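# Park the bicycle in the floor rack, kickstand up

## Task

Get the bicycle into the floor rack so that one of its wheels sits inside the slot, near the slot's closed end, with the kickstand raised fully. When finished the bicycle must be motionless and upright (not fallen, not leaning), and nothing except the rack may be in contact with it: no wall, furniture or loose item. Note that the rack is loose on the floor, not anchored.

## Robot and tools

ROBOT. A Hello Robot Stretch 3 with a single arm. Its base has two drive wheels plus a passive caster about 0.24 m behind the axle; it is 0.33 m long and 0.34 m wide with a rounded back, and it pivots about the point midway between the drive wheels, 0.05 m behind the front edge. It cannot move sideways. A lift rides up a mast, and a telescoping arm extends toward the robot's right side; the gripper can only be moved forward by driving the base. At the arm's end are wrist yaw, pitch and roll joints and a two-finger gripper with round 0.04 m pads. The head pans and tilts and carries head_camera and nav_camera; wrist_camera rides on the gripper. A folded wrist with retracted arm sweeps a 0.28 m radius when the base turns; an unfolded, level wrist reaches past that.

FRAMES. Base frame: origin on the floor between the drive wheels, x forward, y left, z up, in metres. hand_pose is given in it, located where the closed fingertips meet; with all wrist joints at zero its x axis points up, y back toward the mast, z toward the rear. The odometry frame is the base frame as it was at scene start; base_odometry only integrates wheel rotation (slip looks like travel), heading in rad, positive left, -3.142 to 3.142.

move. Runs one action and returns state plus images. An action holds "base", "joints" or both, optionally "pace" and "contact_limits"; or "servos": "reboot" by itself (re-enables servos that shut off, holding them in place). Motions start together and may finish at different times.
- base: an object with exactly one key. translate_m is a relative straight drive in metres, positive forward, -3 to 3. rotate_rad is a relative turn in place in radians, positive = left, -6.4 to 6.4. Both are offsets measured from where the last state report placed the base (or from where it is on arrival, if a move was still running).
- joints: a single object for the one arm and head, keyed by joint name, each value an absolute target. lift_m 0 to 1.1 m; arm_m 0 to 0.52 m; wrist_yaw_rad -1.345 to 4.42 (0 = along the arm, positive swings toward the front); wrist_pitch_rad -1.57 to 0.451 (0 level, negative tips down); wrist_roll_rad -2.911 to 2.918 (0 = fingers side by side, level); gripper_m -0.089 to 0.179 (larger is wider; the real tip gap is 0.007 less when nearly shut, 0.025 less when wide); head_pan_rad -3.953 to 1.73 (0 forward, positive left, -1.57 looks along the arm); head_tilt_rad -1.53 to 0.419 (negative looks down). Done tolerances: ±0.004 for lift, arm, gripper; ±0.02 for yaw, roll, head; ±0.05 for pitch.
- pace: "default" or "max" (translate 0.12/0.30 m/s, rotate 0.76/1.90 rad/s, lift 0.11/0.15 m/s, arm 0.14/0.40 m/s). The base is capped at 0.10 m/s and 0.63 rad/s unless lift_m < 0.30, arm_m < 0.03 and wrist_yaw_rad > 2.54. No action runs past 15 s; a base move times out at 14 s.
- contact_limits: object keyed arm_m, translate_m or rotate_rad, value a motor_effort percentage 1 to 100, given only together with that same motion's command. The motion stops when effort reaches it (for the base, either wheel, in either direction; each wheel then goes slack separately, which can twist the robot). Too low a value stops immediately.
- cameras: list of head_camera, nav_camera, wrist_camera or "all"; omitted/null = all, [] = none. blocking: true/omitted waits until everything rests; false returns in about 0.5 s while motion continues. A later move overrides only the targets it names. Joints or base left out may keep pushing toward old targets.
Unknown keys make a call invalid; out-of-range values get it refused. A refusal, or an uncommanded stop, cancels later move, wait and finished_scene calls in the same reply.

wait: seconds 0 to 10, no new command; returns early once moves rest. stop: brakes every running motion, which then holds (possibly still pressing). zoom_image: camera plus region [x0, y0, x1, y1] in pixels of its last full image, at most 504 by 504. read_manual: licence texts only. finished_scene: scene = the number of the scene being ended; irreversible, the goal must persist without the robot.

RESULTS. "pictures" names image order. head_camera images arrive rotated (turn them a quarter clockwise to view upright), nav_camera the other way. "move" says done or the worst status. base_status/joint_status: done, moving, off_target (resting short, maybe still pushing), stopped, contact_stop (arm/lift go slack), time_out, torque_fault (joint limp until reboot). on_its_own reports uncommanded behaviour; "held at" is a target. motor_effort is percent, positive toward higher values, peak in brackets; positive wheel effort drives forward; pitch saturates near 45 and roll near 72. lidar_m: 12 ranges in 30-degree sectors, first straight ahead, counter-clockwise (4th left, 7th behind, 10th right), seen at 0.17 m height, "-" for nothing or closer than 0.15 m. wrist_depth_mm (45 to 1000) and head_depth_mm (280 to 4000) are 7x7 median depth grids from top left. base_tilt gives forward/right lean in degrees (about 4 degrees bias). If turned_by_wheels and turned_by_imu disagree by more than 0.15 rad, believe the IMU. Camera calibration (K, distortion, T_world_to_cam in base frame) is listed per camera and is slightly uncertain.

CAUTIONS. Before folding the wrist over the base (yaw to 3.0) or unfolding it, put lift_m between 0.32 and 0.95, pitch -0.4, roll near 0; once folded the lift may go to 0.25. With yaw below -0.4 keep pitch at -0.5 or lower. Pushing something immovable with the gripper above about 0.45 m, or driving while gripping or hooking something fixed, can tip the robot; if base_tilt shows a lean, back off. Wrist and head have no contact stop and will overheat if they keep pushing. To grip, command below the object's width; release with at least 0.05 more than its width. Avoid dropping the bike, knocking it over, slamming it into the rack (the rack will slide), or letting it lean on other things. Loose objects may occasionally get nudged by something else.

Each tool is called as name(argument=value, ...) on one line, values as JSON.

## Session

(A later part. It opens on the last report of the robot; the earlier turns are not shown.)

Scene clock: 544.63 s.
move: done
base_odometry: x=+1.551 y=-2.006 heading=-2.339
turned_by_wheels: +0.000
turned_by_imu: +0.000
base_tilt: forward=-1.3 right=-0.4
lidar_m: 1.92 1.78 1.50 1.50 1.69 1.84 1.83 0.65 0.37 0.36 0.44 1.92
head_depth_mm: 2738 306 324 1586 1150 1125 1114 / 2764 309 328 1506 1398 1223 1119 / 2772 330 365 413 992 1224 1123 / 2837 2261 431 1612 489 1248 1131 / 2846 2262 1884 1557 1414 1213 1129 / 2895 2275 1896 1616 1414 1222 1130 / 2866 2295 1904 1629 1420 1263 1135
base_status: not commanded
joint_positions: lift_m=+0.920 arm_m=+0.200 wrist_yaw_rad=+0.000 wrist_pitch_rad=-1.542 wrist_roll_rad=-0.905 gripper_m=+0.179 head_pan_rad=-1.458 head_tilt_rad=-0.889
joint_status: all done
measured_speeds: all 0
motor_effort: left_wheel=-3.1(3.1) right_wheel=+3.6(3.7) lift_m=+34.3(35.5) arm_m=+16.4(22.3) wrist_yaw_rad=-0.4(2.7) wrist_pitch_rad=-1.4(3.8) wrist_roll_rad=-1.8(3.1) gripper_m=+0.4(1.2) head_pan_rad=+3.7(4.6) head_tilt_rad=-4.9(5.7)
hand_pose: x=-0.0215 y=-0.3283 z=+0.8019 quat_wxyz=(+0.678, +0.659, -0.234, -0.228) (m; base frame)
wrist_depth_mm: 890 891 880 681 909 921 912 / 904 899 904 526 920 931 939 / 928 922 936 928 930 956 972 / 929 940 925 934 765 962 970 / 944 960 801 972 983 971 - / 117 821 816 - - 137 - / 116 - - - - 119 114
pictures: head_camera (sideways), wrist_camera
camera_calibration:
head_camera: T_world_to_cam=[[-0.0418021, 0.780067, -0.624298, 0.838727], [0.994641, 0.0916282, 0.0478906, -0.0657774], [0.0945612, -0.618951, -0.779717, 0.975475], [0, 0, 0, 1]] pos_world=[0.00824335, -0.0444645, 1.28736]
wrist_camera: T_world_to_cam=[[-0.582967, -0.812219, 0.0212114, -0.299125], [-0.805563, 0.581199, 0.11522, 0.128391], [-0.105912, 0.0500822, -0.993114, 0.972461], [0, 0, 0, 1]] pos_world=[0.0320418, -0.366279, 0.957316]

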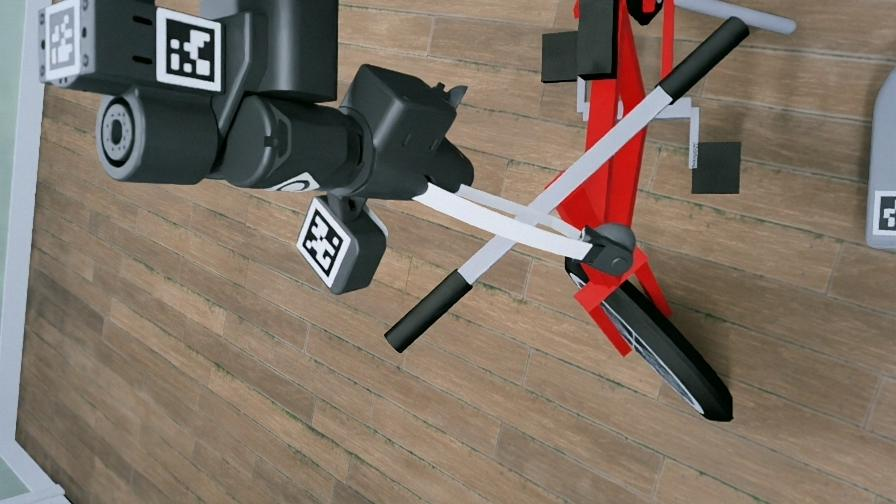

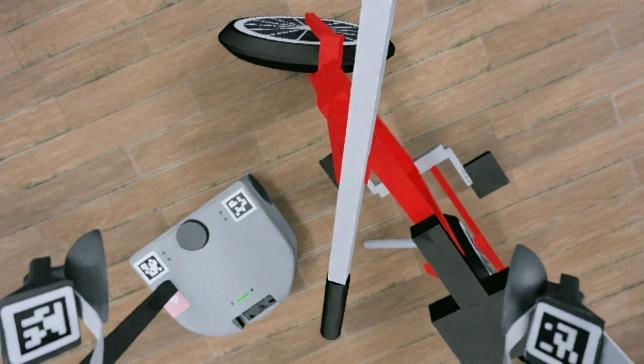

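move(base={"translate_m": -0.018}, joints={"wrist_roll_rad": -0.82, "arm_m": 0.225}, cameras=[])

move(joints={"lift_m": 0.82}, pace="max", cameras=["head_camera", "wrist_camera"])

Scene clock: 556.03 s.
move: done
base_odometry: x=+1.564 y=-1.993 heading=-2.339
turned_by_wheels: +0.000
turned_by_imu: +0.000
base_tilt: forward=-1.3 right=-0.4
lidar_m: 1.93 1.79 1.51 1.50 1.70 1.82 1.82 0.65 0.42 0.36 0.45 0.47
head_depth_mm: 295 327 1722 1591 1158 1184 1118 / 324 330 374 1533 1398 1200 1118 / 2811 344 391 1504 1026 1230 1125 / 2821 2244 1736 1605 711 1252 1123 / 2861 2264 1889 1560 1413 1213 1128 / 2849 2287 1900 1624 1415 1200 1128 / 2870 2288 1907 1628 1417 1258 1134
base_status: done
joint_positions: lift_m=+0.920 arm_m=+0.225 wrist_yaw_rad=+0.000 wrist_pitch_rad=-1.543 wrist_roll_rad=-0.826 gripper_m=+0.179 head_pan_rad=-1.458 head_tilt_rad=-0.889
joint_status: all done
measured_speeds: all 0
motor_effort: left_wheel=-2.9(8.2) right_wheel=-0.7(4.2) lift_m=+32.5(33.9) arm_m=+17.1(21.7) wrist_yaw_rad=+0.2(1.6) wrist_pitch_rad=-1.1(1.5) wrist_roll_rad=+1.5(2.4) gripper_m=+0.5(1.3) head_pan_rad=+4.3(4.4) head_tilt_rad=-5.3(5.5)
hand_pose: x=-0.0215 y=-0.3531 z=+0.8019 quat_wxyz=(+0.668, +0.650, -0.261, -0.254) (m; base frame)
wrist_depth_mm: 875 885 886 670 912 917 921 / 900 892 900 926 931 927 942 / 920 922 910 574 917 952 962 / 938 946 945 795 754 982 991 / 933 960 801 966 813 - - / 117 825 825 - - 136 - / 116 - 878 - - 119 113
pictures: none
No camera images: "cameras" was empty.

Scene clock: 557.50 s.
move: done
base_odometry: x=+1.564 y=-1.993 heading=-2.339
turned_by_wheels: +0.000
turned_by_imu: +0.000
base_tilt: forward=-1.3 right=-0.5
lidar_m: 1.93 1.78 1.50 1.50 1.70 1.82 1.82 0.65 0.42 0.36 0.45 0.47
head_depth_mm: 2739 2206 375 414 1159 1180 1113 / 2794 2219 398 467 1394 1200 1123 / 2778 2240 418 470 1006 1228 1121 / 2808 2247 1884 1519 808 1252 1124 / 2849 2271 1890 1555 1414 1221 1133 / 2856 2288 1892 1621 1416 1202 1131 / 2881 2297 1906 1632 1427 1262 1136
base_status: not commanded
joint_positions: lift_m=+0.820 arm_m=+0.225 wrist_yaw_rad=+0.000 wrist_pitch_rad=-1.544 wrist_roll_rad=-0.826 gripper_m=+0.179 head_pan_rad=-1.458 head_tilt_rad=-0.889
joint_status: all done
measured_speeds: all 0
motor_effort: left_wheel=-3.0(3.4) right_wheel=-0.5(0.7) lift_m=+18.0(28.4) arm_m=+14.0(16.4) wrist_yaw_rad=-1.1(1.6) wrist_pitch_rad=-1.1(1.5) wrist_roll_rad=+1.5(1.9) gripper_m=+0.7(1.5) head_pan_rad=+3.5(4.5) head_tilt_rad=-5.1(5.8)
hand_pose: x=-0.0215 y=-0.3529 z=+0.7019 quat_wxyz=(+0.667, +0.650, -0.260, -0.254) (m; base frame)
wrist_depth_mm: 782 795 606 147 814 818 811 / 822 801 819 160 831 852 841 / 819 830 836 173 836 858 871 / 847 843 855 198 643 863 868 / 855 868 707 237 843 880 900 / 117 719 720 876 887 136 903 / 116 735 728 914 905 117 114
pictures: head_camera (sideways), wrist_camera
camera_calibration:
head_camera: T_world_to_cam=[[-0.0418023, 0.780067, -0.624298, 0.838727], [0.994641, 0.0916285, 0.0478906, -0.0657774], [0.0945614, -0.618951, -0.779717, 0.975475], [0, 0, 0, 1]] pos_world=[0.00824337, -0.0444645, 1.28736]
wrist_camera: T_world_to_cam=[[-0.645545, -0.763492, 0.0187407, -0.29942], [-0.757224, 0.643054, 0.114425, 0.177631], [-0.0994136, 0.0596753, -0.993255, 0.878025], [0, 0, 0, 1]] pos_world=[0.0285053, -0.395228, 0.857389]

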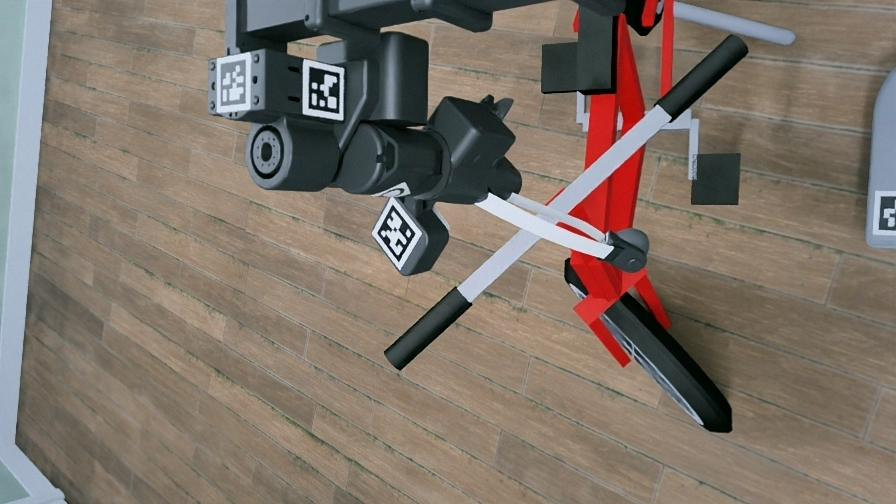

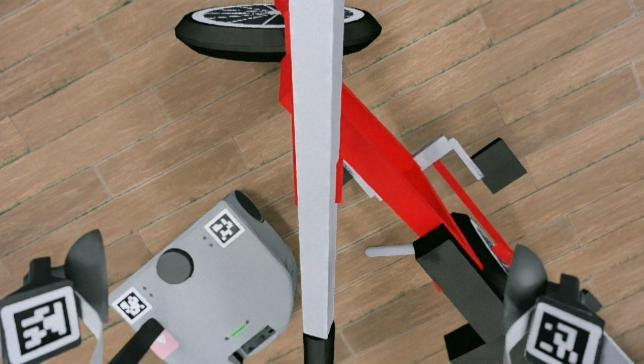

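move(joints={"lift_m": 0.73}, cameras=["wrist_camera"])

move(joints={"gripper_m": 0.0}, cameras=["head_camera", "wrist_camera"])

Scene clock: 567.03 s.
move: done
base_odometry: x=+1.564 y=-1.993 heading=-2.339
turned_by_wheels: +0.000
turned_by_imu: +0.000
base_tilt: forward=-1.3 right=-0.5
lidar_m: 1.93 1.78 1.50 1.50 1.70 1.82 1.81 0.65 0.42 0.36 0.45 0.47
head_depth_mm: 2730 2213 1845 415 370 353 1071 / 2778 2226 1851 478 985 1204 1118 / 2792 2256 1855 488 681 1229 1122 / 2830 2253 1861 1618 868 1229 1129 / 2839 2259 1888 1552 1414 1216 1129 / 2846 2261 1892 1628 1416 1202 1135 / 2879 2291 1903 1636 1430 1263 1139
base_status: not commanded
joint_positions: lift_m=+0.730 arm_m=+0.225 wrist_yaw_rad=+0.000 wrist_pitch_rad=-1.544 wrist_roll_rad=-0.826 gripper_m=+0.179 head_pan_rad=-1.458 head_tilt_rad=-0.889
joint_status: all done
measured_speeds: all 0
motor_effort: left_wheel=-3.1(3.6) right_wheel=-0.3(0.7) lift_m=+17.0(25.5) arm_m=+8.2(10.5) wrist_yaw_rad=-0.6(1.3) wrist_pitch_rad=-1.3(1.5) wrist_roll_rad=+1.4(2.0) gripper_m=+0.5(1.1) head_pan_rad=+4.1(4.6) head_tilt_rad=-4.6(5.6)
hand_pose: x=-0.0215 y=-0.3529 z=+0.6119 quat_wxyz=(+0.667, +0.650, -0.260, -0.254) (m; base frame)
wrist_depth_mm: 717 716 - 70 730 729 744 / 726 738 - 77 739 747 763 / 740 747 737 86 757 770 764 / 752 759 756 92 549 569 778 / 766 780 625 104 774 790 794 / 117 627 633 116 791 139 817 / 116 639 645 136 831 119 113
pictures: wrist_camera
camera_calibration:
wrist_camera: T_world_to_cam=[[-0.645545, -0.763492, 0.0187392, -0.297732], [-0.757224, 0.643054, 0.114426, 0.187928], [-0.0994136, 0.0596773, -0.993255, 0.78864], [0, 0, 0, 1]] pos_world=[0.0285053, -0.395228, 0.767396]

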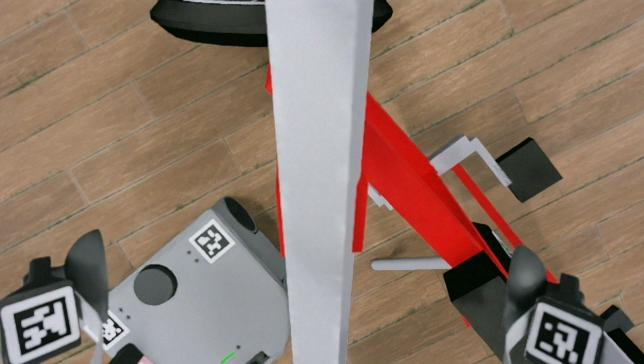

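Scene clock: 569.33 s.
move: done
base_odometry: x=+1.564 y=-1.993 heading=-2.340
turned_by_wheels: +0.000
turned_by_imu: +0.000
base_tilt: forward=-1.4 right=-0.5
lidar_m: 1.93 1.78 1.51 1.50 1.70 1.82 1.81 0.65 0.42 0.36 0.46 0.47
head_depth_mm: 2783 2214 1849 415 370 353 1071 / 2766 2219 1853 478 1019 1194 1120 / 2819 2249 1862 488 679 1228 1119 / 2821 2262 1880 1608 945 1250 1123 / 2833 2281 1899 1548 1406 1218 1127 / 2872 2265 1897 1616 1418 1208 1132 / 2868 2298 1910 1630 1425 1267 1139
base_status: not commanded
joint_positions: lift_m=+0.730 arm_m=+0.225 wrist_yaw_rad=+0.000 wrist_pitch_rad=-1.540 wrist_roll_rad=-0.825 gripper_m=+0.000 head_pan_rad=-1.458 head_tilt_rad=-0.889
joint_status: all done
measured_speeds: all 0
motor_effort: left_wheel=-2.8(3.5) right_wheel=+2.3(2.5) lift_m=+18.2(18.2) arm_m=+5.0(8.0) wrist_yaw_rad=-0.4(2.1) wrist_pitch_rad=-1.9(2.1) wrist_roll_rad=+1.3(2.0) gripper_m=-9.7(82.3) head_pan_rad=+3.2(4.3) head_tilt_rad=-4.8(5.5)
hand_pose: x=-0.0215 y=-0.3538 z=+0.6119 quat_wxyz=(+0.668, +0.649, -0.261, -0.254) (m; base frame)
wrist_depth_mm: 706 709 - 69 721 747 743 / 727 718 81 77 740 750 753 / 744 743 747 86 747 760 770 / 743 750 762 92 551 568 786 / 760 756 619 106 787 794 803 / 790 631 124 117 270 267 818 / 792 637 123 129 122 260 287
pictures: head_camera (sideways), wrist_camera
camera_calibration:
head_camera: T_world_to_cam=[[-0.0418024, 0.780067, -0.624298, 0.838727], [0.994641, 0.0916285, 0.0478906, -0.0657774], [0.0945614, -0.618951, -0.779717, 0.975475], [0, 0, 0, 1]] pos_world=[0.00824337, -0.0444645, 1.28736]
wrist_camera: T_world_to_cam=[[-0.646177, -0.762892, 0.0212382, -0.299707], [-0.756694, 0.644054, 0.112288, 0.190152], [-0.0993421, 0.056487, -0.993449, 0.787618], [0, 0, 0, 1]] pos_world=[0.028467, -0.395603, 0.767472]

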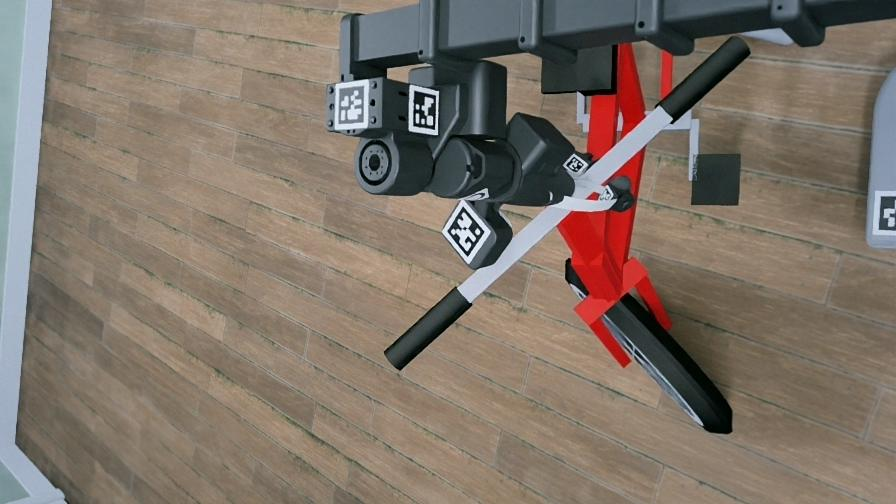

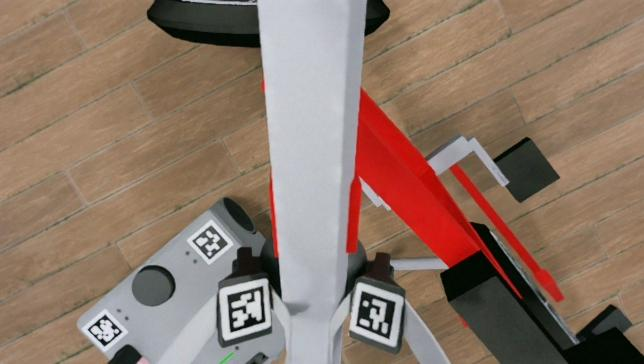

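move(joints={"gripper_m": -0.03}, cameras=[])

move(base={"translate_m": 0.015}, joints={"wrist_roll_rad": -0.42, "arm_m": 0.31, "lift_m": 0.762}, cameras=["head_camera", "wrist_camera"])

Scene clock: 582.30 s.
move: done
base_odometry: x=+1.564 y=-1.993 heading=-2.340
turned_by_wheels: +0.000
turned_by_imu: +0.000
base_tilt: forward=-1.3 right=-0.4
lidar_m: 1.93 1.78 1.51 1.50 1.70 1.82 1.82 0.65 0.42 0.36 0.46 0.47
head_depth_mm: 2749 2219 1851 416 370 353 1069 / 2779 2205 1855 477 1018 1188 1115 / 2799 2238 1883 488 680 1233 1123 / 2795 2230 1866 1608 943 1249 1126 / 2828 2264 1896 1558 1414 1215 1130 / 2862 2271 1890 1621 1424 1203 1132 / 2865 2301 1911 1628 1424 1264 1137
base_status: not commanded
joint_positions: lift_m=+0.730 arm_m=+0.225 wrist_yaw_rad=+0.000 wrist_pitch_rad=-1.540 wrist_roll_rad=-0.825 gripper_m=-0.029 head_pan_rad=-1.458 head_tilt_rad=-0.889
joint_status: all done
measured_speeds: all 0
motor_effort: left_wheel=-3.1(3.4) right_wheel=+2.5(2.5) lift_m=+23.4(23.9) arm_m=-0.4(1.1) wrist_yaw_rad=-0.2(1.2) wrist_pitch_rad=-1.6(2.0) wrist_roll_rad=+1.3(1.6) gripper_m=-19.9(90.8) head_pan_rad=+4.1(4.4) head_tilt_rad=-4.7(5.3)
hand_pose: x=-0.0215 y=-0.3538 z=+0.6119 quat_wxyz=(+0.668, +0.649, -0.261, -0.254) (m; base frame)
wrist_depth_mm: 716 709 - 69 727 742 748 / 722 731 81 77 740 746 756 / 739 740 747 86 755 762 778 / 742 760 760 92 549 564 787 / 770 759 616 106 795 786 809 / 782 631 125 117 269 268 819 / 795 632 123 129 122 260 288
pictures: none
No camera images: "cameras" was empty.

Scene clock: 584.43 s.
move: contact_stop
base_odometry: x=+1.553 y=-2.004 heading=-2.340
turned_by_wheels: +0.000
turned_by_imu: -0.107
base_tilt: forward=-1.4 right=-0.5
lidar_m: 1.94 1.92 1.52 1.50 1.62 1.84 1.82 0.79 0.49 0.39 0.51 1.96
head_depth_mm: 2753 2211 466 403 362 1157 1086 / 2781 2225 512 1536 905 1218 1120 / 2799 2244 522 594 1037 1206 1122 / 2833 2249 1876 1541 1008 1250 1126 / 2859 2261 1887 1606 1089 1255 1125 / 2872 2272 1901 1622 1417 1224 1132 / 2841 2299 1909 1626 1424 1264 1137
base_status: done
joint_positions: lift_m=+0.746 arm_m=+0.310 wrist_yaw_rad=+0.007 wrist_pitch_rad=-1.556 wrist_roll_rad=-0.428 gripper_m=-0.029 head_pan_rad=-1.458 head_tilt_rad=-0.890
joint_status: lift_m contact_stop (moved +0.016 of +0.032); the others done
measured_speeds: all 0
on_its_own: lift_m is slack since a contact_stop (your +0.762 is given up)
motor_effort: left_wheel=-3.3(6.5) right_wheel=+5.0(17.1) lift_m=+27.0(55.2) arm_m=+18.7(25.6) wrist_yaw_rad=-7.4(8.8) wrist_pitch_rad=+1.1(5.9) wrist_roll_rad=+2.7(9.5) gripper_m=-17.4(19.2) head_pan_rad=+3.4(4.7) head_tilt_rad=-4.0(5.3)
hand_pose: x=-0.0217 y=-0.4346 z=+0.6282 quat_wxyz=(+0.600, +0.592, -0.383, -0.378) (m; base frame)
wrist_depth_mm: 729 732 78 734 743 741 743 / 754 431 83 749 749 753 760 / 759 761 92 96 559 763 777 / 783 773 100 100 786 544 789 / 796 791 777 110 794 257 272 / 801 812 126 121 820 822 263 / 834 823 126 129 124 831 280
pictures: head_camera (sideways), wrist_camera
camera_calibration:
head_camera: T_world_to_cam=[[-0.0419049, 0.780679, -0.623526, 0.837721], [0.994642, 0.0916234, 0.0478697, -0.0657502], [0.0945005, -0.61818, -0.780336, 0.97628], [0, 0, 0, 1]] pos_world=[0.00824362, -0.0444501, 1.28731]
wrist_camera: T_world_to_cam=[[-0.887588, -0.460611, 0.00491539, -0.225471], [-0.456815, 0.881544, 0.119163, 0.345613], [-0.0592211, 0.103523, -0.992862, 0.829313], [0, 0, 0, 1]] pos_world=[0.0068684, -0.49438, 0.783318]

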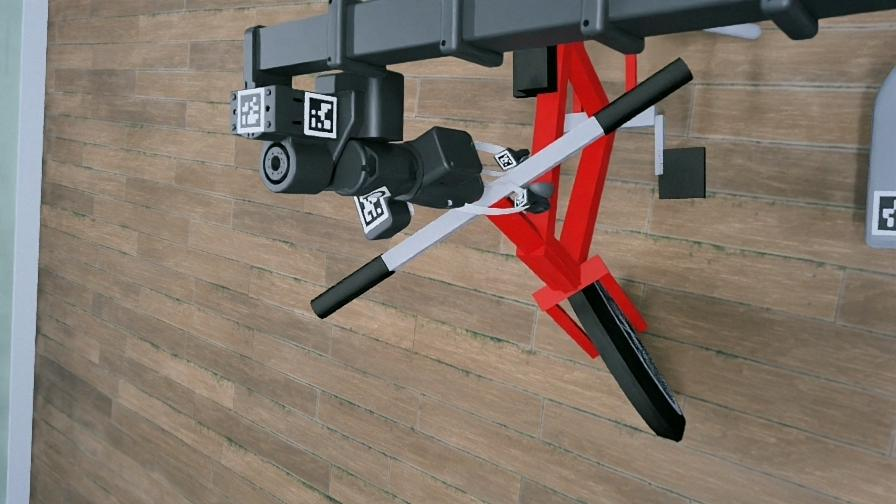

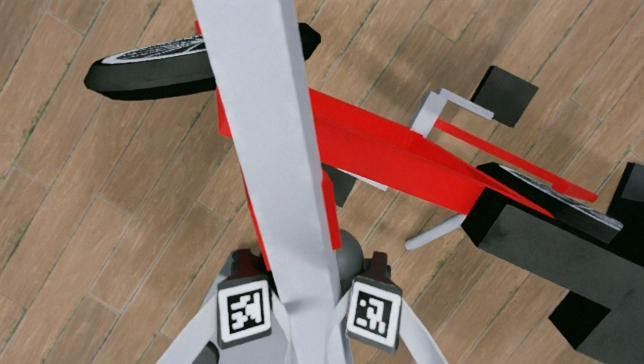

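move(joints={"head_pan_rad": -1.75, "lift_m": 0.746}, cameras=["head_camera", "nav_camera"])

Scene clock: 592.00 s.
move: done
base_odometry: x=+1.553 y=-2.004 heading=-2.340
turned_by_wheels: +0.000
turned_by_imu: +0.000
base_tilt: forward=-1.4 right=-0.5
lidar_m: 1.94 1.92 1.52 1.50 1.62 1.84 1.81 0.78 0.49 0.39 0.51 1.96
head_depth_mm: 2731 2211 1844 1587 1140 295 284 / 2761 2231 1852 890 342 319 1106 / 2790 2252 505 414 931 1230 1119 / 2779 2261 524 1543 1087 1213 1128 / 2833 2258 522 592 990 1256 1128 / 2793 2279 1895 1554 1007 1224 1131 / 2773 2295 1906 1631 1425 1208 1138
base_status: not commanded
joint_positions: lift_m=+0.746 arm_m=+0.310 wrist_yaw_rad=+0.007 wrist_pitch_rad=-1.556 wrist_roll_rad=-0.428 gripper_m=-0.029 head_pan_rad=-1.742 head_tilt_rad=-0.890
joint_status: all done
measured_speeds: all 0
motor_effort: left_wheel=-3.1(4.1) right_wheel=+7.2(7.5) lift_m=+24.4(26.4) arm_m=+11.0(13.5) wrist_yaw_rad=-6.0(7.4) wrist_pitch_rad=+1.2(1.5) wrist_roll_rad=+2.5(2.8) gripper_m=-17.1(17.8) head_pan_rad=-3.7(4.6) head_tilt_rad=-4.6(5.1)
hand_pose: x=-0.0217 y=-0.4346 z=+0.6282 quat_wxyz=(+0.600, +0.592, -0.382, -0.378) (m; base frame)
wrist_depth_mm: 733 739 78 729 743 734 746 / 746 432 83 751 744 743 758 / 753 766 92 92 568 772 777 / 780 773 100 100 779 582 792 / 780 801 792 111 800 258 273 / 802 811 126 121 821 834 262 / 824 828 123 130 124 862 280
pictures: head_camera (sideways), nav_camera (sideways)
camera_calibration:
head_camera: T_world_to_cam=[[0.178411, 0.761173, -0.623526, 0.836377], [0.980499, -0.190606, 0.0478697, -0.0656639], [-0.0824104, -0.619907, -0.780336, 0.977359], [0, 0, 0, 1]] pos_world=[-0.00429097, -0.0432716, 1.28731]
nav_camera: T_world_to_cam=[[-0.128627, -0.769619, 0.625413, -0.769245], [-0.990324, 0.132813, -0.0402408, 0.110976], [-0.0520927, -0.624538, -0.779255, 0.970457], [0, 0, 0, 1]] pos_world=[0.0615102, -0.000677207, 1.2418]

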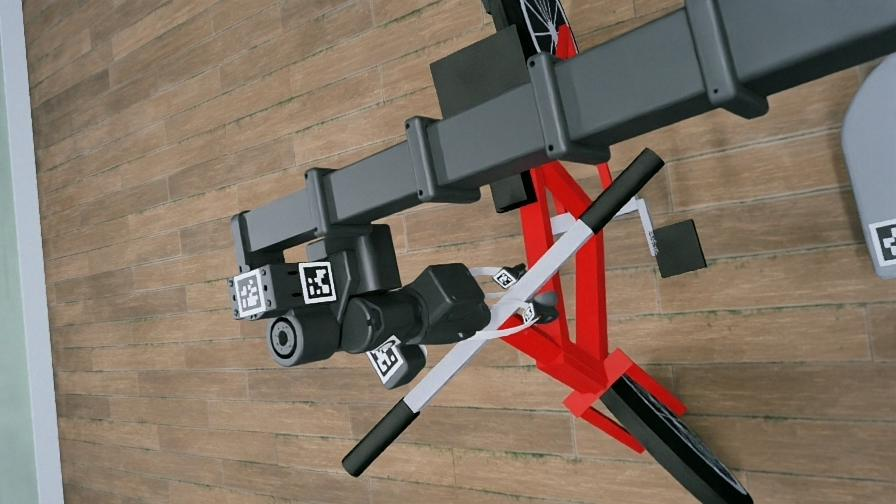

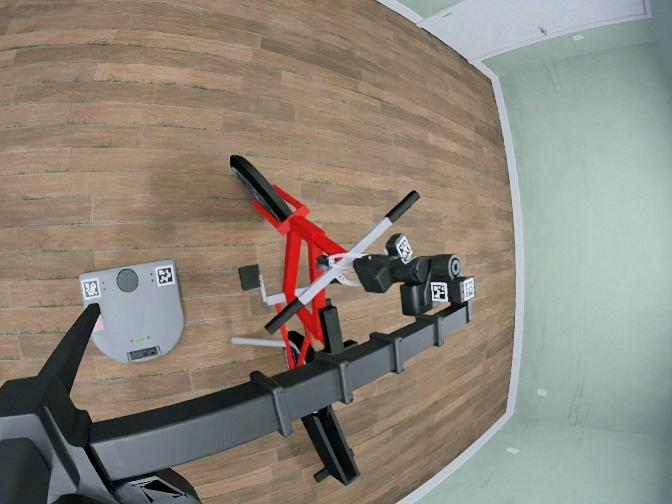

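move(joints={"wrist_roll_rad": -0.35, "arm_m": 0.37, "lift_m": 0.756}, cameras=["head_camera"])

Scene clock: 600.63 s.
move: contact_stop
base_odometry: x=+1.553 y=-2.004 heading=-2.340
turned_by_wheels: +0.000
turned_by_imu: -0.003
base_tilt: forward=-1.3 right=-0.4
lidar_m: 1.94 1.93 1.52 1.50 1.61 1.84 1.81 0.81 0.59 0.58 0.53 1.97
head_depth_mm: 2728 2226 1849 1581 1179 287 - / 2764 2225 1859 887 335 319 1115 / 2782 2236 458 402 1140 1245 1123 / 2814 563 563 1577 1338 1211 1124 / 2829 540 561 754 1343 1254 1127 / 2804 2278 1892 1600 1014 1239 1133 / 2784 2287 1892 1640 1426 1137 1135
base_status: not commanded
joint_positions: lift_m=+0.758 arm_m=+0.370 wrist_yaw_rad=+0.006 wrist_pitch_rad=-1.556 wrist_roll_rad=-0.360 gripper_m=-0.029 head_pan_rad=-1.742 head_tilt_rad=-0.890
joint_status: lift_m contact_stop (moved +0.012 of +0.010); the others done
measured_speeds: all 0
on_its_own: lift_m is slack since a contact_stop
motor_effort: left_wheel=-1.5(3.9) right_wheel=+4.8(7.4) lift_m=+25.9(54.6) arm_m=+19.2(25.1) wrist_yaw_rad=-5.1(7.0) wrist_pitch_rad=+1.1(3.7) wrist_roll_rad=+3.3(6.5) gripper_m=-17.2(17.8) head_pan_rad=-4.0(4.4) head_tilt_rad=-4.1(4.9)
hand_pose: x=-0.0217 y=-0.4946 z=+0.6400 quat_wxyz=(+0.587, +0.579, -0.403, -0.398) (m; base frame)
wrist_depth_mm: 741 747 86 748 747 752 758 / 760 745 91 754 763 763 764 / 770 780 - 468 599 785 788 / 772 794 787 105 564 601 804 / 798 811 812 125 815 261 272 / 835 822 126 123 831 831 268 / 842 836 122 130 125 854 282
pictures: head_camera (sideways)
camera_calibration:
head_camera: T_world_to_cam=[[0.178569, 0.761136, -0.623526, 0.836376], [0.980459, -0.190809, 0.0478697, -0.0656637], [-0.0825393, -0.61989, -0.780336, 0.97736], [0, 0, 0, 1]] pos_world=[-0.00429996, -0.0432694, 1.28731]

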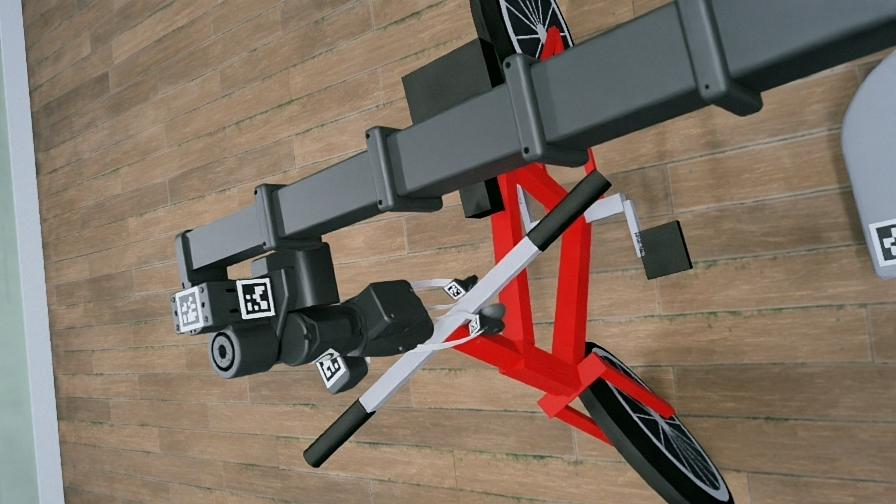

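move(joints={"head_pan_rad": -2.0, "lift_m": 0.756}, cameras=["head_camera", "nav_camera", "wrist_camera"])

Scene clock: 605.20 s.
move: contact_stop
base_odometry: x=+1.553 y=-2.004 heading=-2.340
turned_by_wheels: +0.000
turned_by_imu: -0.001
base_tilt: forward=-1.3 right=-0.6
lidar_m: 1.94 1.93 1.52 1.50 1.62 1.84 1.81 0.81 0.59 0.58 0.53 1.97
head_depth_mm: 2582 2205 1847 1491 1393 1238 - / 2768 2225 1868 1326 1372 291 953 / 2788 2244 1868 959 331 318 979 / 2820 2245 1876 382 371 1253 1122 / 2822 2274 463 893 1141 1218 1128 / 2815 2290 545 1557 1023 1259 1132 / 2787 2290 538 653 904 1167 1136
base_status: not commanded
joint_positions: lift_m=+0.758 arm_m=+0.370 wrist_yaw_rad=+0.006 wrist_pitch_rad=-1.556 wrist_roll_rad=-0.360 gripper_m=-0.029 head_pan_rad=-1.992 head_tilt_rad=-0.890
joint_status: lift_m contact_stop (moved +0.000 of -0.002); the others done
measured_speeds: all 0
on_its_own: lift_m is slack since a contact_stop
motor_effort: left_wheel=-1.8(2.4) right_wheel=+4.8(5.2) lift_m=+26.4(26.7) arm_m=+8.2(11.2) wrist_yaw_rad=-4.8(6.2) wrist_pitch_rad=+1.2(1.5) wrist_roll_rad=+3.4(3.4) gripper_m=-16.6(17.5) head_pan_rad=-3.3(7.9) head_tilt_rad=-4.3(4.9)
hand_pose: x=-0.0217 y=-0.4946 z=+0.6398 quat_wxyz=(+0.587, +0.579, -0.403, -0.398) (m; base frame)
wrist_depth_mm: 744 739 86 748 750 748 748 / 748 747 90 763 768 768 774 / 774 770 - 468 603 783 793 / 784 784 785 105 570 598 793 / 814 811 807 125 828 261 267 / 826 825 126 123 838 851 269 / 831 835 123 130 124 863 281
pictures: head_camera (sideways), nav_camera (sideways), wrist_camera
camera_calibration:
head_camera: T_world_to_cam=[[0.361199, 0.693361, -0.623526, 0.835262], [0.90285, -0.427282, 0.0478697, -0.0651903], [-0.233231, -0.580241, -0.780336, 0.978279], [0, 0, 0, 1]] pos_world=[-0.0146745, -0.0393551, 1.28731]
nav_camera: T_world_to_cam=[[-0.315053, -0.713863, 0.625413, -0.768108], [-0.926669, 0.373717, -0.0402408, 0.110588], [-0.205001, -0.592229, -0.779255, 0.97139], [0, 0, 0, 1]] pos_world=[0.0596197, -0.0143662, 1.2418]
wrist_camera: T_world_to_cam=[[-0.917355, -0.398049, 0.00413192, -0.222361], [-0.39479, 0.911076, 0.11866, 0.413406], [-0.050997, 0.107222, -0.992926, 0.849169], [0, 0, 0, 1]] pos_world=[0.00253006, -0.556205, 0.795027]

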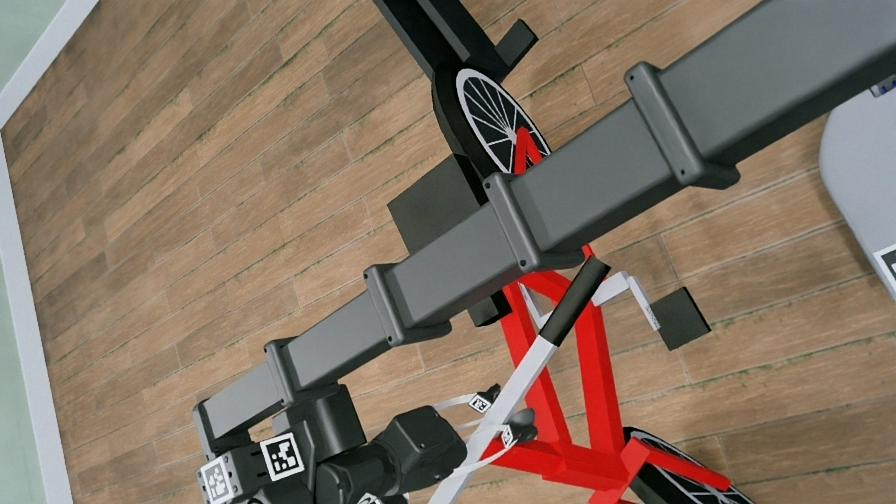

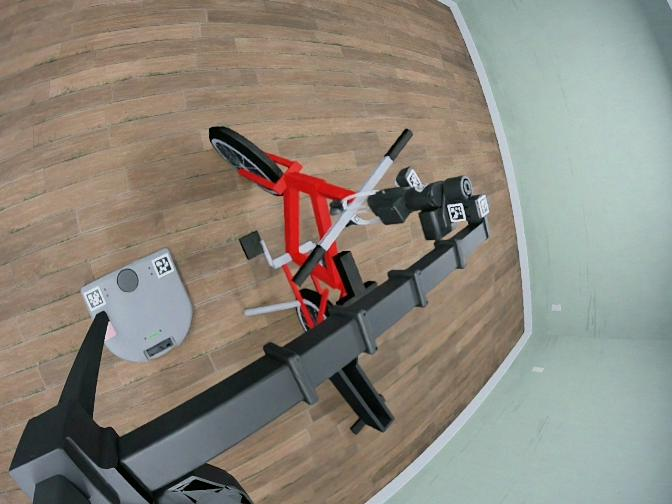

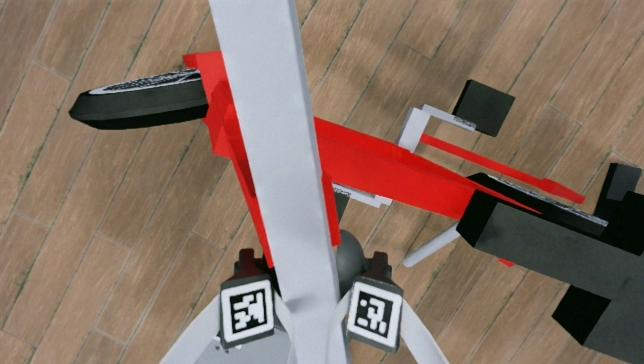

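move(joints={"wrist_roll_rad": -0.1, "head_pan_rad": -1.65}, cameras=["head_camera", "wrist_camera"])

Scene clock: 618.77 s.
move: off_target
base_odometry: x=+1.553 y=-2.004 heading=-2.340
turned_by_wheels: +0.000
turned_by_imu: +0.000
base_tilt: forward=-1.3 right=-0.5
lidar_m: 1.94 1.93 1.53 1.50 1.62 1.83 1.82 0.81 0.59 0.58 0.54 1.97
head_depth_mm: 2753 2199 1847 912 327 297 1072 / 2773 2223 1818 384 349 1225 1116 / 2783 2163 469 1547 1129 1245 1120 / 2808 544 561 759 1338 1233 1125 / 2812 2251 794 1525 1038 1255 1129 / 2826 2294 1852 1621 1079 1241 1132 / 2826 2294 1904 1630 1423 1204 1136
base_status: not commanded
joint_positions: lift_m=+0.758 arm_m=+0.370 wrist_yaw_rad=+0.012 wrist_pitch_rad=-1.556 wrist_roll_rad=-0.133 gripper_m=-0.029 head_pan_rad=-1.658 head_tilt_rad=-0.890
joint_status: wrist_roll_rad off_target (ended at -0.133, target -0.100); the others done
measured_speeds: all 0
on_its_own: lift_m is slack since a contact_stop; wrist_yaw_rad is at rest, and its effort (-11.0) is outside its rest range (-9 to +9)
motor_effort: left_wheel=-1.9(2.1) right_wheel=+4.8(5.2) lift_m=+26.8(26.8) arm_m=-2.0(2.0) wrist_yaw_rad=-11.0(12.1) wrist_pitch_rad=+1.2(1.3) wrist_roll_rad=+10.6(11.8) gripper_m=-16.0(17.6) head_pan_rad=+4.6(5.9) head_tilt_rad=-4.4(4.8)
hand_pose: x=-0.0219 y=-0.4946 z=+0.6406 quat_wxyz=(+0.539, +0.531, -0.465, -0.459) (m; base frame)
wrist_depth_mm: 740 - 89 757 752 764 768 / 753 755 93 765 761 770 772 / 769 432 97 506 581 777 784 / 791 785 104 600 798 256 258 / 803 799 120 146 827 831 269 / 822 839 126 123 845 844 828 / 828 833 123 130 122 856 862
pictures: head_camera (sideways), wrist_camera
camera_calibration:
head_camera: T_world_to_cam=[[0.114382, 0.77339, -0.623526, 0.836768], [0.992969, -0.108263, 0.0478697, -0.06574], [-0.0304828, -0.624618, -0.780335, 0.977043], [0, 0, 0, 1]] pos_world=[-0.000650127, -0.0439868, 1.28731]
wrist_camera: T_world_to_cam=[[-0.982287, -0.187379, 0.00123467, -0.11787], [-0.185936, 0.975502, 0.117576, 0.450364], [-0.0232357, 0.115264, -0.993063, 0.854547], [0, 0, 0, 1]] pos_world=[-0.0121876, -0.559916, 0.795813]

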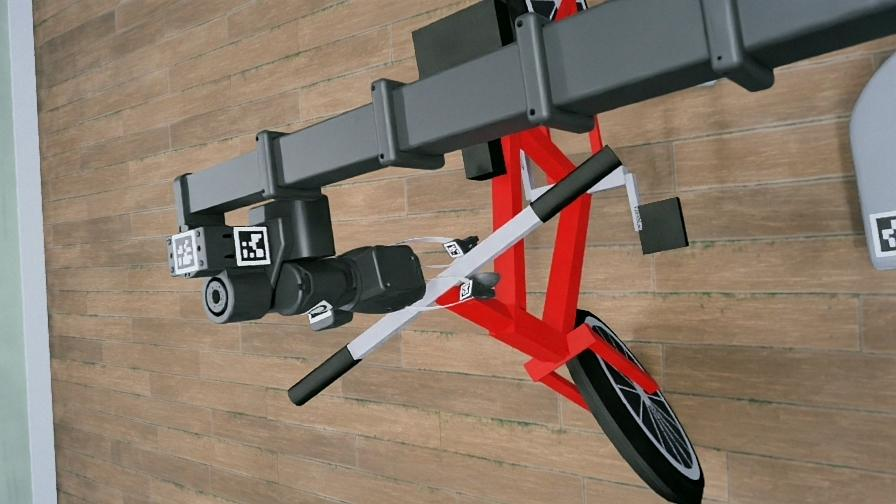

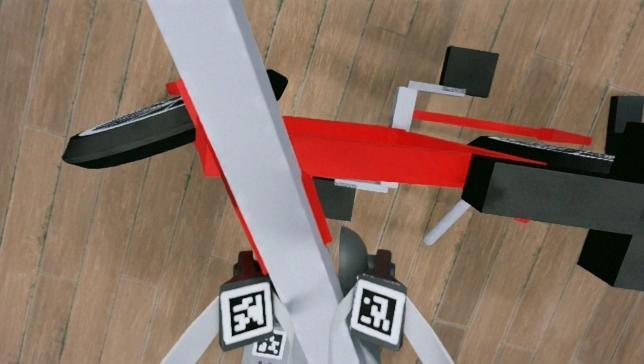

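move(joints={"arm_m": 0.43, "lift_m": 0.765}, cameras=["wrist_camera"])

move(base={"translate_m": 0.1}, joints={"wrist_roll_rad": 0.0}, cameras=["wrist_camera", "head_camera"])

Scene clock: 627.43 s.
move: contact_stop
base_odometry: x=+1.553 y=-2.004 heading=-2.340
turned_by_wheels: +0.000
turned_by_imu: +0.000
base_tilt: forward=-1.4 right=-0.5
lidar_m: 1.94 1.93 1.52 1.50 1.62 1.84 1.81 0.83 0.60 0.59 0.58 1.97
head_depth_mm: 2743 2208 1850 947 316 292 1085 / 2771 2222 1723 373 339 1226 1119 / 2763 534 465 977 1171 1244 1121 / 2799 575 1744 938 1360 1229 1123 / 2854 2139 816 953 1177 1258 1128 / 2836 2281 1853 1626 1076 1236 1128 / 2808 2287 1906 1637 1427 1205 1135
base_status: not commanded
joint_positions: lift_m=+0.768 arm_m=+0.430 wrist_yaw_rad=+0.008 wrist_pitch_rad=-1.556 wrist_roll_rad=-0.118 gripper_m=-0.029 head_pan_rad=-1.658 head_tilt_rad=-0.890
joint_status: lift_m contact_stop (moved +0.010 of +0.007); the others done
measured_speeds: all 0
on_its_own: lift_m is slack since a contact_stop
motor_effort: left_wheel=-1.2(1.6) right_wheel=+2.8(4.9) lift_m=+26.2(44.8) arm_m=+17.2(23.5) wrist_yaw_rad=-7.1(11.1) wrist_pitch_rad=+1.1(2.2) wrist_roll_rad=+5.8(10.8) gripper_m=-16.8(17.7) head_pan_rad=+4.2(4.7) head_tilt_rad=-4.6(5.1)
hand_pose: x=-0.0218 y=-0.5546 z=+0.6504 quat_wxyz=(+0.534, +0.527, -0.470, -0.464) (m; base frame)
wrist_depth_mm: 747 750 99 761 757 770 769 / 766 761 104 762 786 781 788 / 776 782 107 784 602 793 809 / 785 802 113 123 627 264 268 / 814 814 825 133 837 819 269 / 825 824 126 126 842 851 831 / 841 837 122 130 123 870 878
pictures: wrist_camera
camera_calibration:
wrist_camera: T_world_to_cam=[[-0.985657, -0.168759, 0.00108578, -0.118702], [-0.167469, 0.97888, 0.117249, 0.510305], [-0.0208497, 0.115386, -0.993102, 0.871401], [0, 0, 0, 1]] pos_world=[-0.013371, -0.620106, 0.805686]

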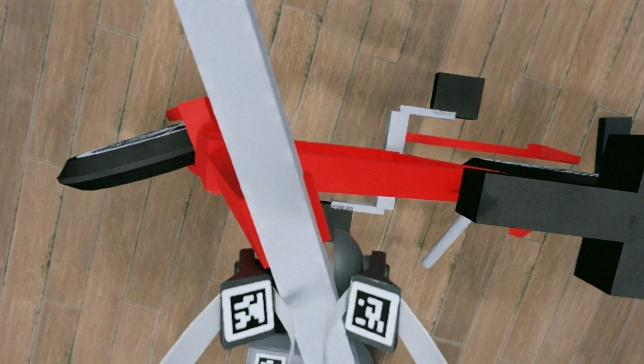

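not run: a stop that you did not command came earlier in this reply.

move(base={"translate_m": 0.1}, joints={"wrist_roll_rad": 0.0}, cameras=["wrist_camera", "head_camera"])

Scene clock: 632.20 s.
move: off_target
base_odometry: x=+1.484 y=-2.076 heading=-2.339
turned_by_wheels: +0.000
turned_by_imu: +0.001
base_tilt: forward=-1.3 right=-0.5
lidar_m: 1.83 1.92 1.51 1.49 1.60 1.93 1.91 0.84 0.58 0.56 0.55 1.87
head_depth_mm: 2761 2208 1846 931 314 291 1086 / 2776 2222 460 370 339 1226 1119 / 2785 533 465 1061 1147 1224 1122 / 2811 577 1752 1518 1360 1227 1127 / 2830 2086 834 949 1044 1253 1126 / 2850 2274 1853 1613 1046 1218 1131 / 2819 2269 1902 1630 1420 1151 1139
base_status: done
joint_positions: lift_m=+0.770 arm_m=+0.430 wrist_yaw_rad=+0.014 wrist_pitch_rad=-1.556 wrist_roll_rad=-0.030 gripper_m=-0.029 head_pan_rad=-1.658 head_tilt_rad=-0.890
joint_status: wrist_roll_rad off_target (ended at -0.030, target +0.000)
measured_speeds: all 0
on_its_own: lift_m is slack since a contact_stop (your +0.765 is given up); wrist_yaw_rad is at rest, and its effort (-11.4) is outside its rest range (-9 to +9)
motor_effort: left_wheel=+4.6(7.1) right_wheel=-3.4(12.2) lift_m=+26.3(27.0) arm_m=+9.4(13.2) wrist_yaw_rad=-11.4(12.9) wrist_pitch_rad=+1.4(1.4) wrist_roll_rad=+9.8(10.5) gripper_m=-16.8(17.6) head_pan_rad=+4.0(4.7) head_tilt_rad=-4.7(5.0)
hand_pose: x=-0.0219 y=-0.5547 z=+0.6524 quat_wxyz=(+0.515, +0.507, -0.492, -0.486) (m; base frame)
wrist_depth_mm: 755 102 756 759 759 760 772 / 757 771 108 775 774 784 789 / 768 784 111 791 805 805 282 / 800 476 114 464 - 266 267 / 799 816 121 148 842 830 295 / 830 835 127 126 849 841 857 / 840 848 126 130 124 869 882
pictures: head_camera (sideways), wrist_camera
camera_calibration:
head_camera: T_world_to_cam=[[0.114197, 0.773417, -0.623526, 0.836769], [0.992995, -0.108026, 0.0478697, -0.0657401], [-0.0303337, -0.624625, -0.780335, 0.977042], [0, 0, 0, 1]] pos_world=[-0.000639623, -0.0439884, 1.28731]
wrist_camera: T_world_to_cam=[[-0.996212, -0.0869597, -0.000115822, -0.0729111], [-0.0863773, 0.989384, 0.116866, 0.517934], [-0.0100481, 0.116434, -0.993148, 0.874221], [0, 0, 0, 1]] pos_world=[-0.0191129, -0.620565, 0.807693]

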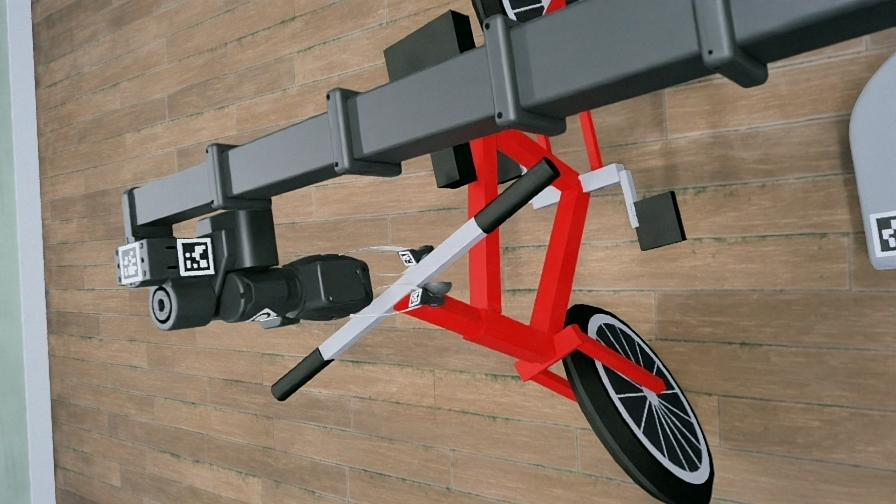

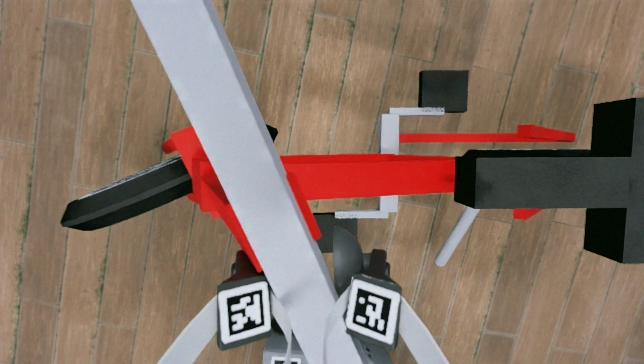

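move(joints={"wrist_roll_rad": 0.35, "gripper_m": -0.06}, cameras=["wrist_camera"])

Scene clock: 644.80 s.
move: off_target
base_odometry: x=+1.484 y=-2.076 heading=-2.339
turned_by_wheels: +0.000
turned_by_imu: +0.004
base_tilt: forward=-1.3 right=-0.5
lidar_m: 1.84 1.91 1.51 1.49 1.61 1.93 1.91 0.83 0.59 0.55 0.56 1.86
head_depth_mm: 2789 2216 1866 917 308 287 1098 / 2765 2218 440 363 338 1240 1118 / 2783 508 465 1264 1212 1229 1121 / 2821 574 1749 945 1355 1232 1126 / 2824 2079 1752 1521 1099 1254 1128 / 2841 2287 1903 1615 1076 1235 1131 / 2819 2288 1912 1633 1425 1225 1136
base_status: not commanded
joint_positions: lift_m=+0.776 arm_m=+0.430 wrist_yaw_rad=+0.020 wrist_pitch_rad=-1.556 wrist_roll_rad=+0.303 gripper_m=-0.059 head_pan_rad=-1.658 head_tilt_rad=-0.890
joint_status: wrist_roll_rad off_target (ended at +0.303, target +0.350); the others done
measured_speeds: translate_m=+0.000 rotate_rad=+0.000 lift_m=+0.001 arm_m=+0.000 wrist_yaw_rad=+0.000 wrist_pitch_rad=+0.000 wrist_roll_rad=+0.000 head_pan_rad=+0.000 head_tilt_rad=+0.000
on_its_own: lift_m is slack since a contact_stop (your +0.765 is given up); wrist_yaw_rad is at rest, and its effort (-17.4) is outside its rest range (-9 to +9)
motor_effort: left_wheel=+2.6(5.4) right_wheel=-3.5(6.4) lift_m=+24.7(27.1) arm_m=+2.8(4.9) wrist_yaw_rad=-17.4(26.0) wrist_pitch_rad=+1.1(1.4) wrist_roll_rad=+15.4(26.2) gripper_m=-27.2(98.5) head_pan_rad=+4.0(4.6) head_tilt_rad=-4.4(5.2)
hand_pose: x=-0.0221 y=-0.5545 z=+0.6582 quat_wxyz=(+0.428, +0.422, -0.569, -0.562) (m; base frame)
wrist_depth_mm: 749 754 759 771 762 764 263 / 766 775 118 782 780 479 261 / 781 800 120 790 587 264 278 / 804 807 122 612 814 822 814 / 808 835 125 152 836 821 842 / 837 830 127 127 859 850 871 / 849 864 124 128 123 881 883
pictures: wrist_camera
camera_calibration:
wrist_camera: T_world_to_cam=[[-0.97153, 0.236868, -0.00469059, 0.110073], [0.234697, 0.964952, 0.117409, 0.510271], [0.0323367, 0.112966, -0.993073, 0.878878], [0, 0, 0, 1]] pos_world=[-0.0412397, -0.617743, 0.813395]

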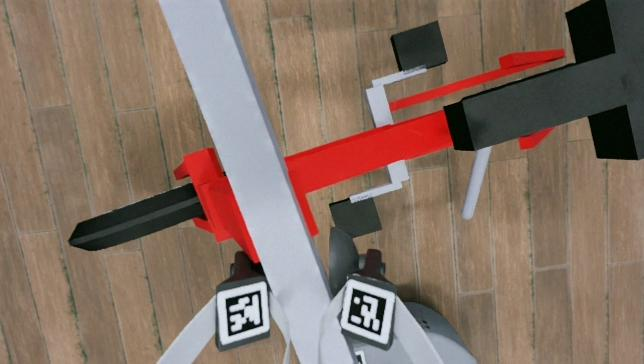

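move(joints={"arm_m": 0.465, "head_pan_rad": -2.25, "head_tilt_rad": -0.75}, cameras=["head_camera", "nav_camera"])

zoom_image(camera="head_camera", region=[300, 50, 700, 400])

Scene clock: 653.77 s.
move: done
base_odometry: x=+1.484 y=-2.076 heading=-2.339
turned_by_wheels: +0.000
turned_by_imu: +0.000
base_tilt: forward=-1.3 right=-0.5
lidar_m: 1.84 1.91 1.51 1.49 1.61 1.94 1.91 0.85 0.59 0.55 0.56 1.86
head_depth_mm: 2141 2348 2186 1745 1515 1306 1177 / 2387 2594 2231 1651 1503 1311 - / 2657 2799 2232 1824 1437 1346 - / 3001 2896 2250 1820 1202 297 1128 / 3258 2972 2248 1823 345 317 1168 / 3056 2988 2276 1842 357 1109 1133 / 2908 3003 2295 413 923 1269 1155
base_status: not commanded
joint_positions: lift_m=+0.777 arm_m=+0.465 wrist_yaw_rad=+0.019 wrist_pitch_rad=-1.556 wrist_roll_rad=+0.307 gripper_m=-0.056 head_pan_rad=-2.242 head_tilt_rad=-0.754
joint_status: all done
measured_speeds: all 0
on_its_own: lift_m is slack since a contact_stop (your +0.765 is given up); wrist_yaw_rad is at rest, and its effort (-16.6) is outside its rest range (-9 to +9)
motor_effort: left_wheel=+3.1(3.7) right_wheel=-3.8(4.0) lift_m=+26.0(26.6) arm_m=+15.3(24.0) wrist_yaw_rad=-16.6(18.2) wrist_pitch_rad=+1.1(1.6) wrist_roll_rad=+14.1(14.5) gripper_m=-17.8(18.1) head_pan_rad=-4.1(6.2) head_tilt_rad=+1.6(3.6)
hand_pose: x=-0.0220 y=-0.5895 z=+0.6595 quat_wxyz=(+0.426, +0.420, -0.570, -0.563) (m; base frame)
wrist_depth_mm: 750 751 124 770 773 772 263 / 771 788 124 788 778 603 264 / 782 794 125 795 604 266 271 / 810 806 126 304 822 826 839 / 820 817 256 154 835 827 847 / 836 834 127 129 841 861 867 / 856 857 123 129 705 883 877
pictures: head_camera (sideways), nav_camera (sideways)
camera_calibration:
head_camera: T_world_to_cam=[[0.464451, 0.510498, -0.723655, 0.965109], [0.773197, -0.632169, 0.0502889, -0.0675575], [-0.4318, -0.582885, -0.688327, 0.859836], [0, 0, 0, 1]] pos_world=[-0.0247338, -0.0342082, 1.29365]
nav_camera: T_world_to_cam=[[-0.424655, -0.541581, 0.725506, -0.897868], [-0.80855, 0.587399, -0.0347761, 0.102759], [-0.407327, -0.601375, -0.687337, 0.853087], [0, 0, 0, 1]] pos_world=[0.0492876, -0.0336036, 1.24134]

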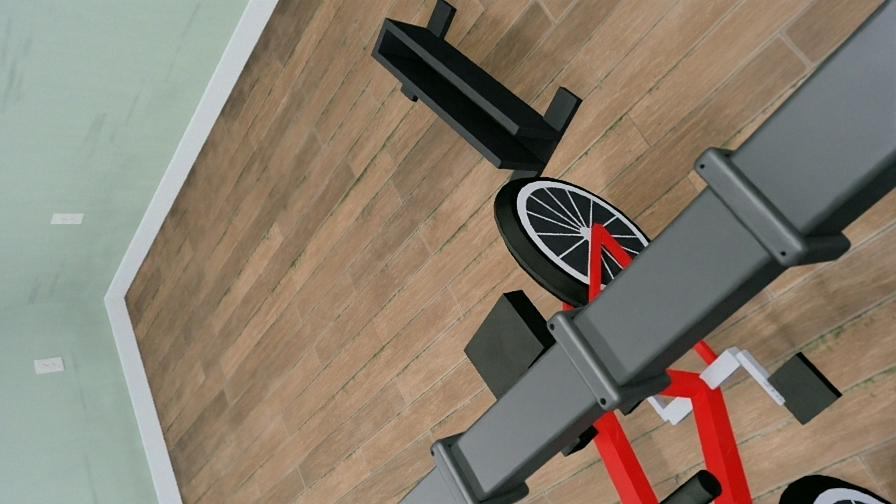

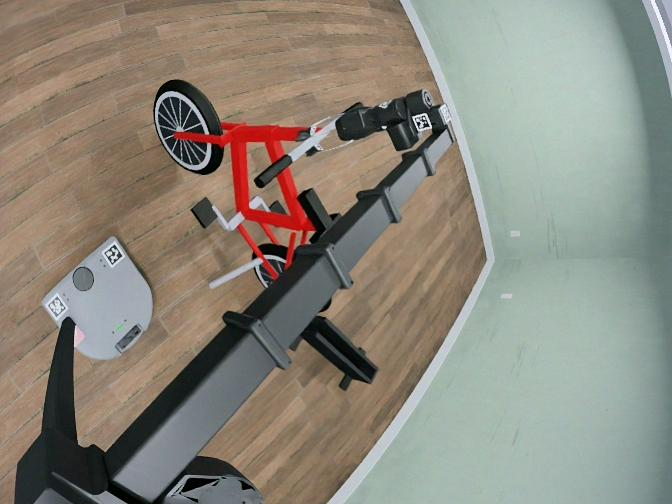

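Scaled by 1.260 from the camera's 896x504 image, which has a finer 1280x720 frame.

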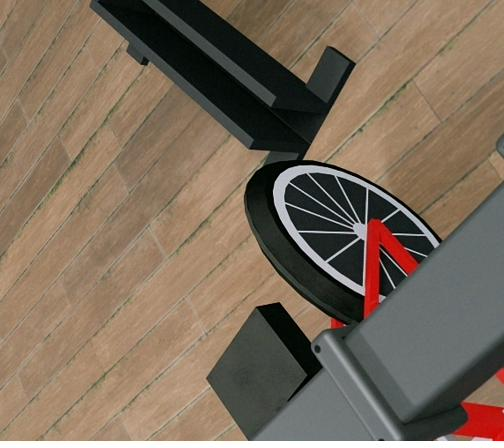

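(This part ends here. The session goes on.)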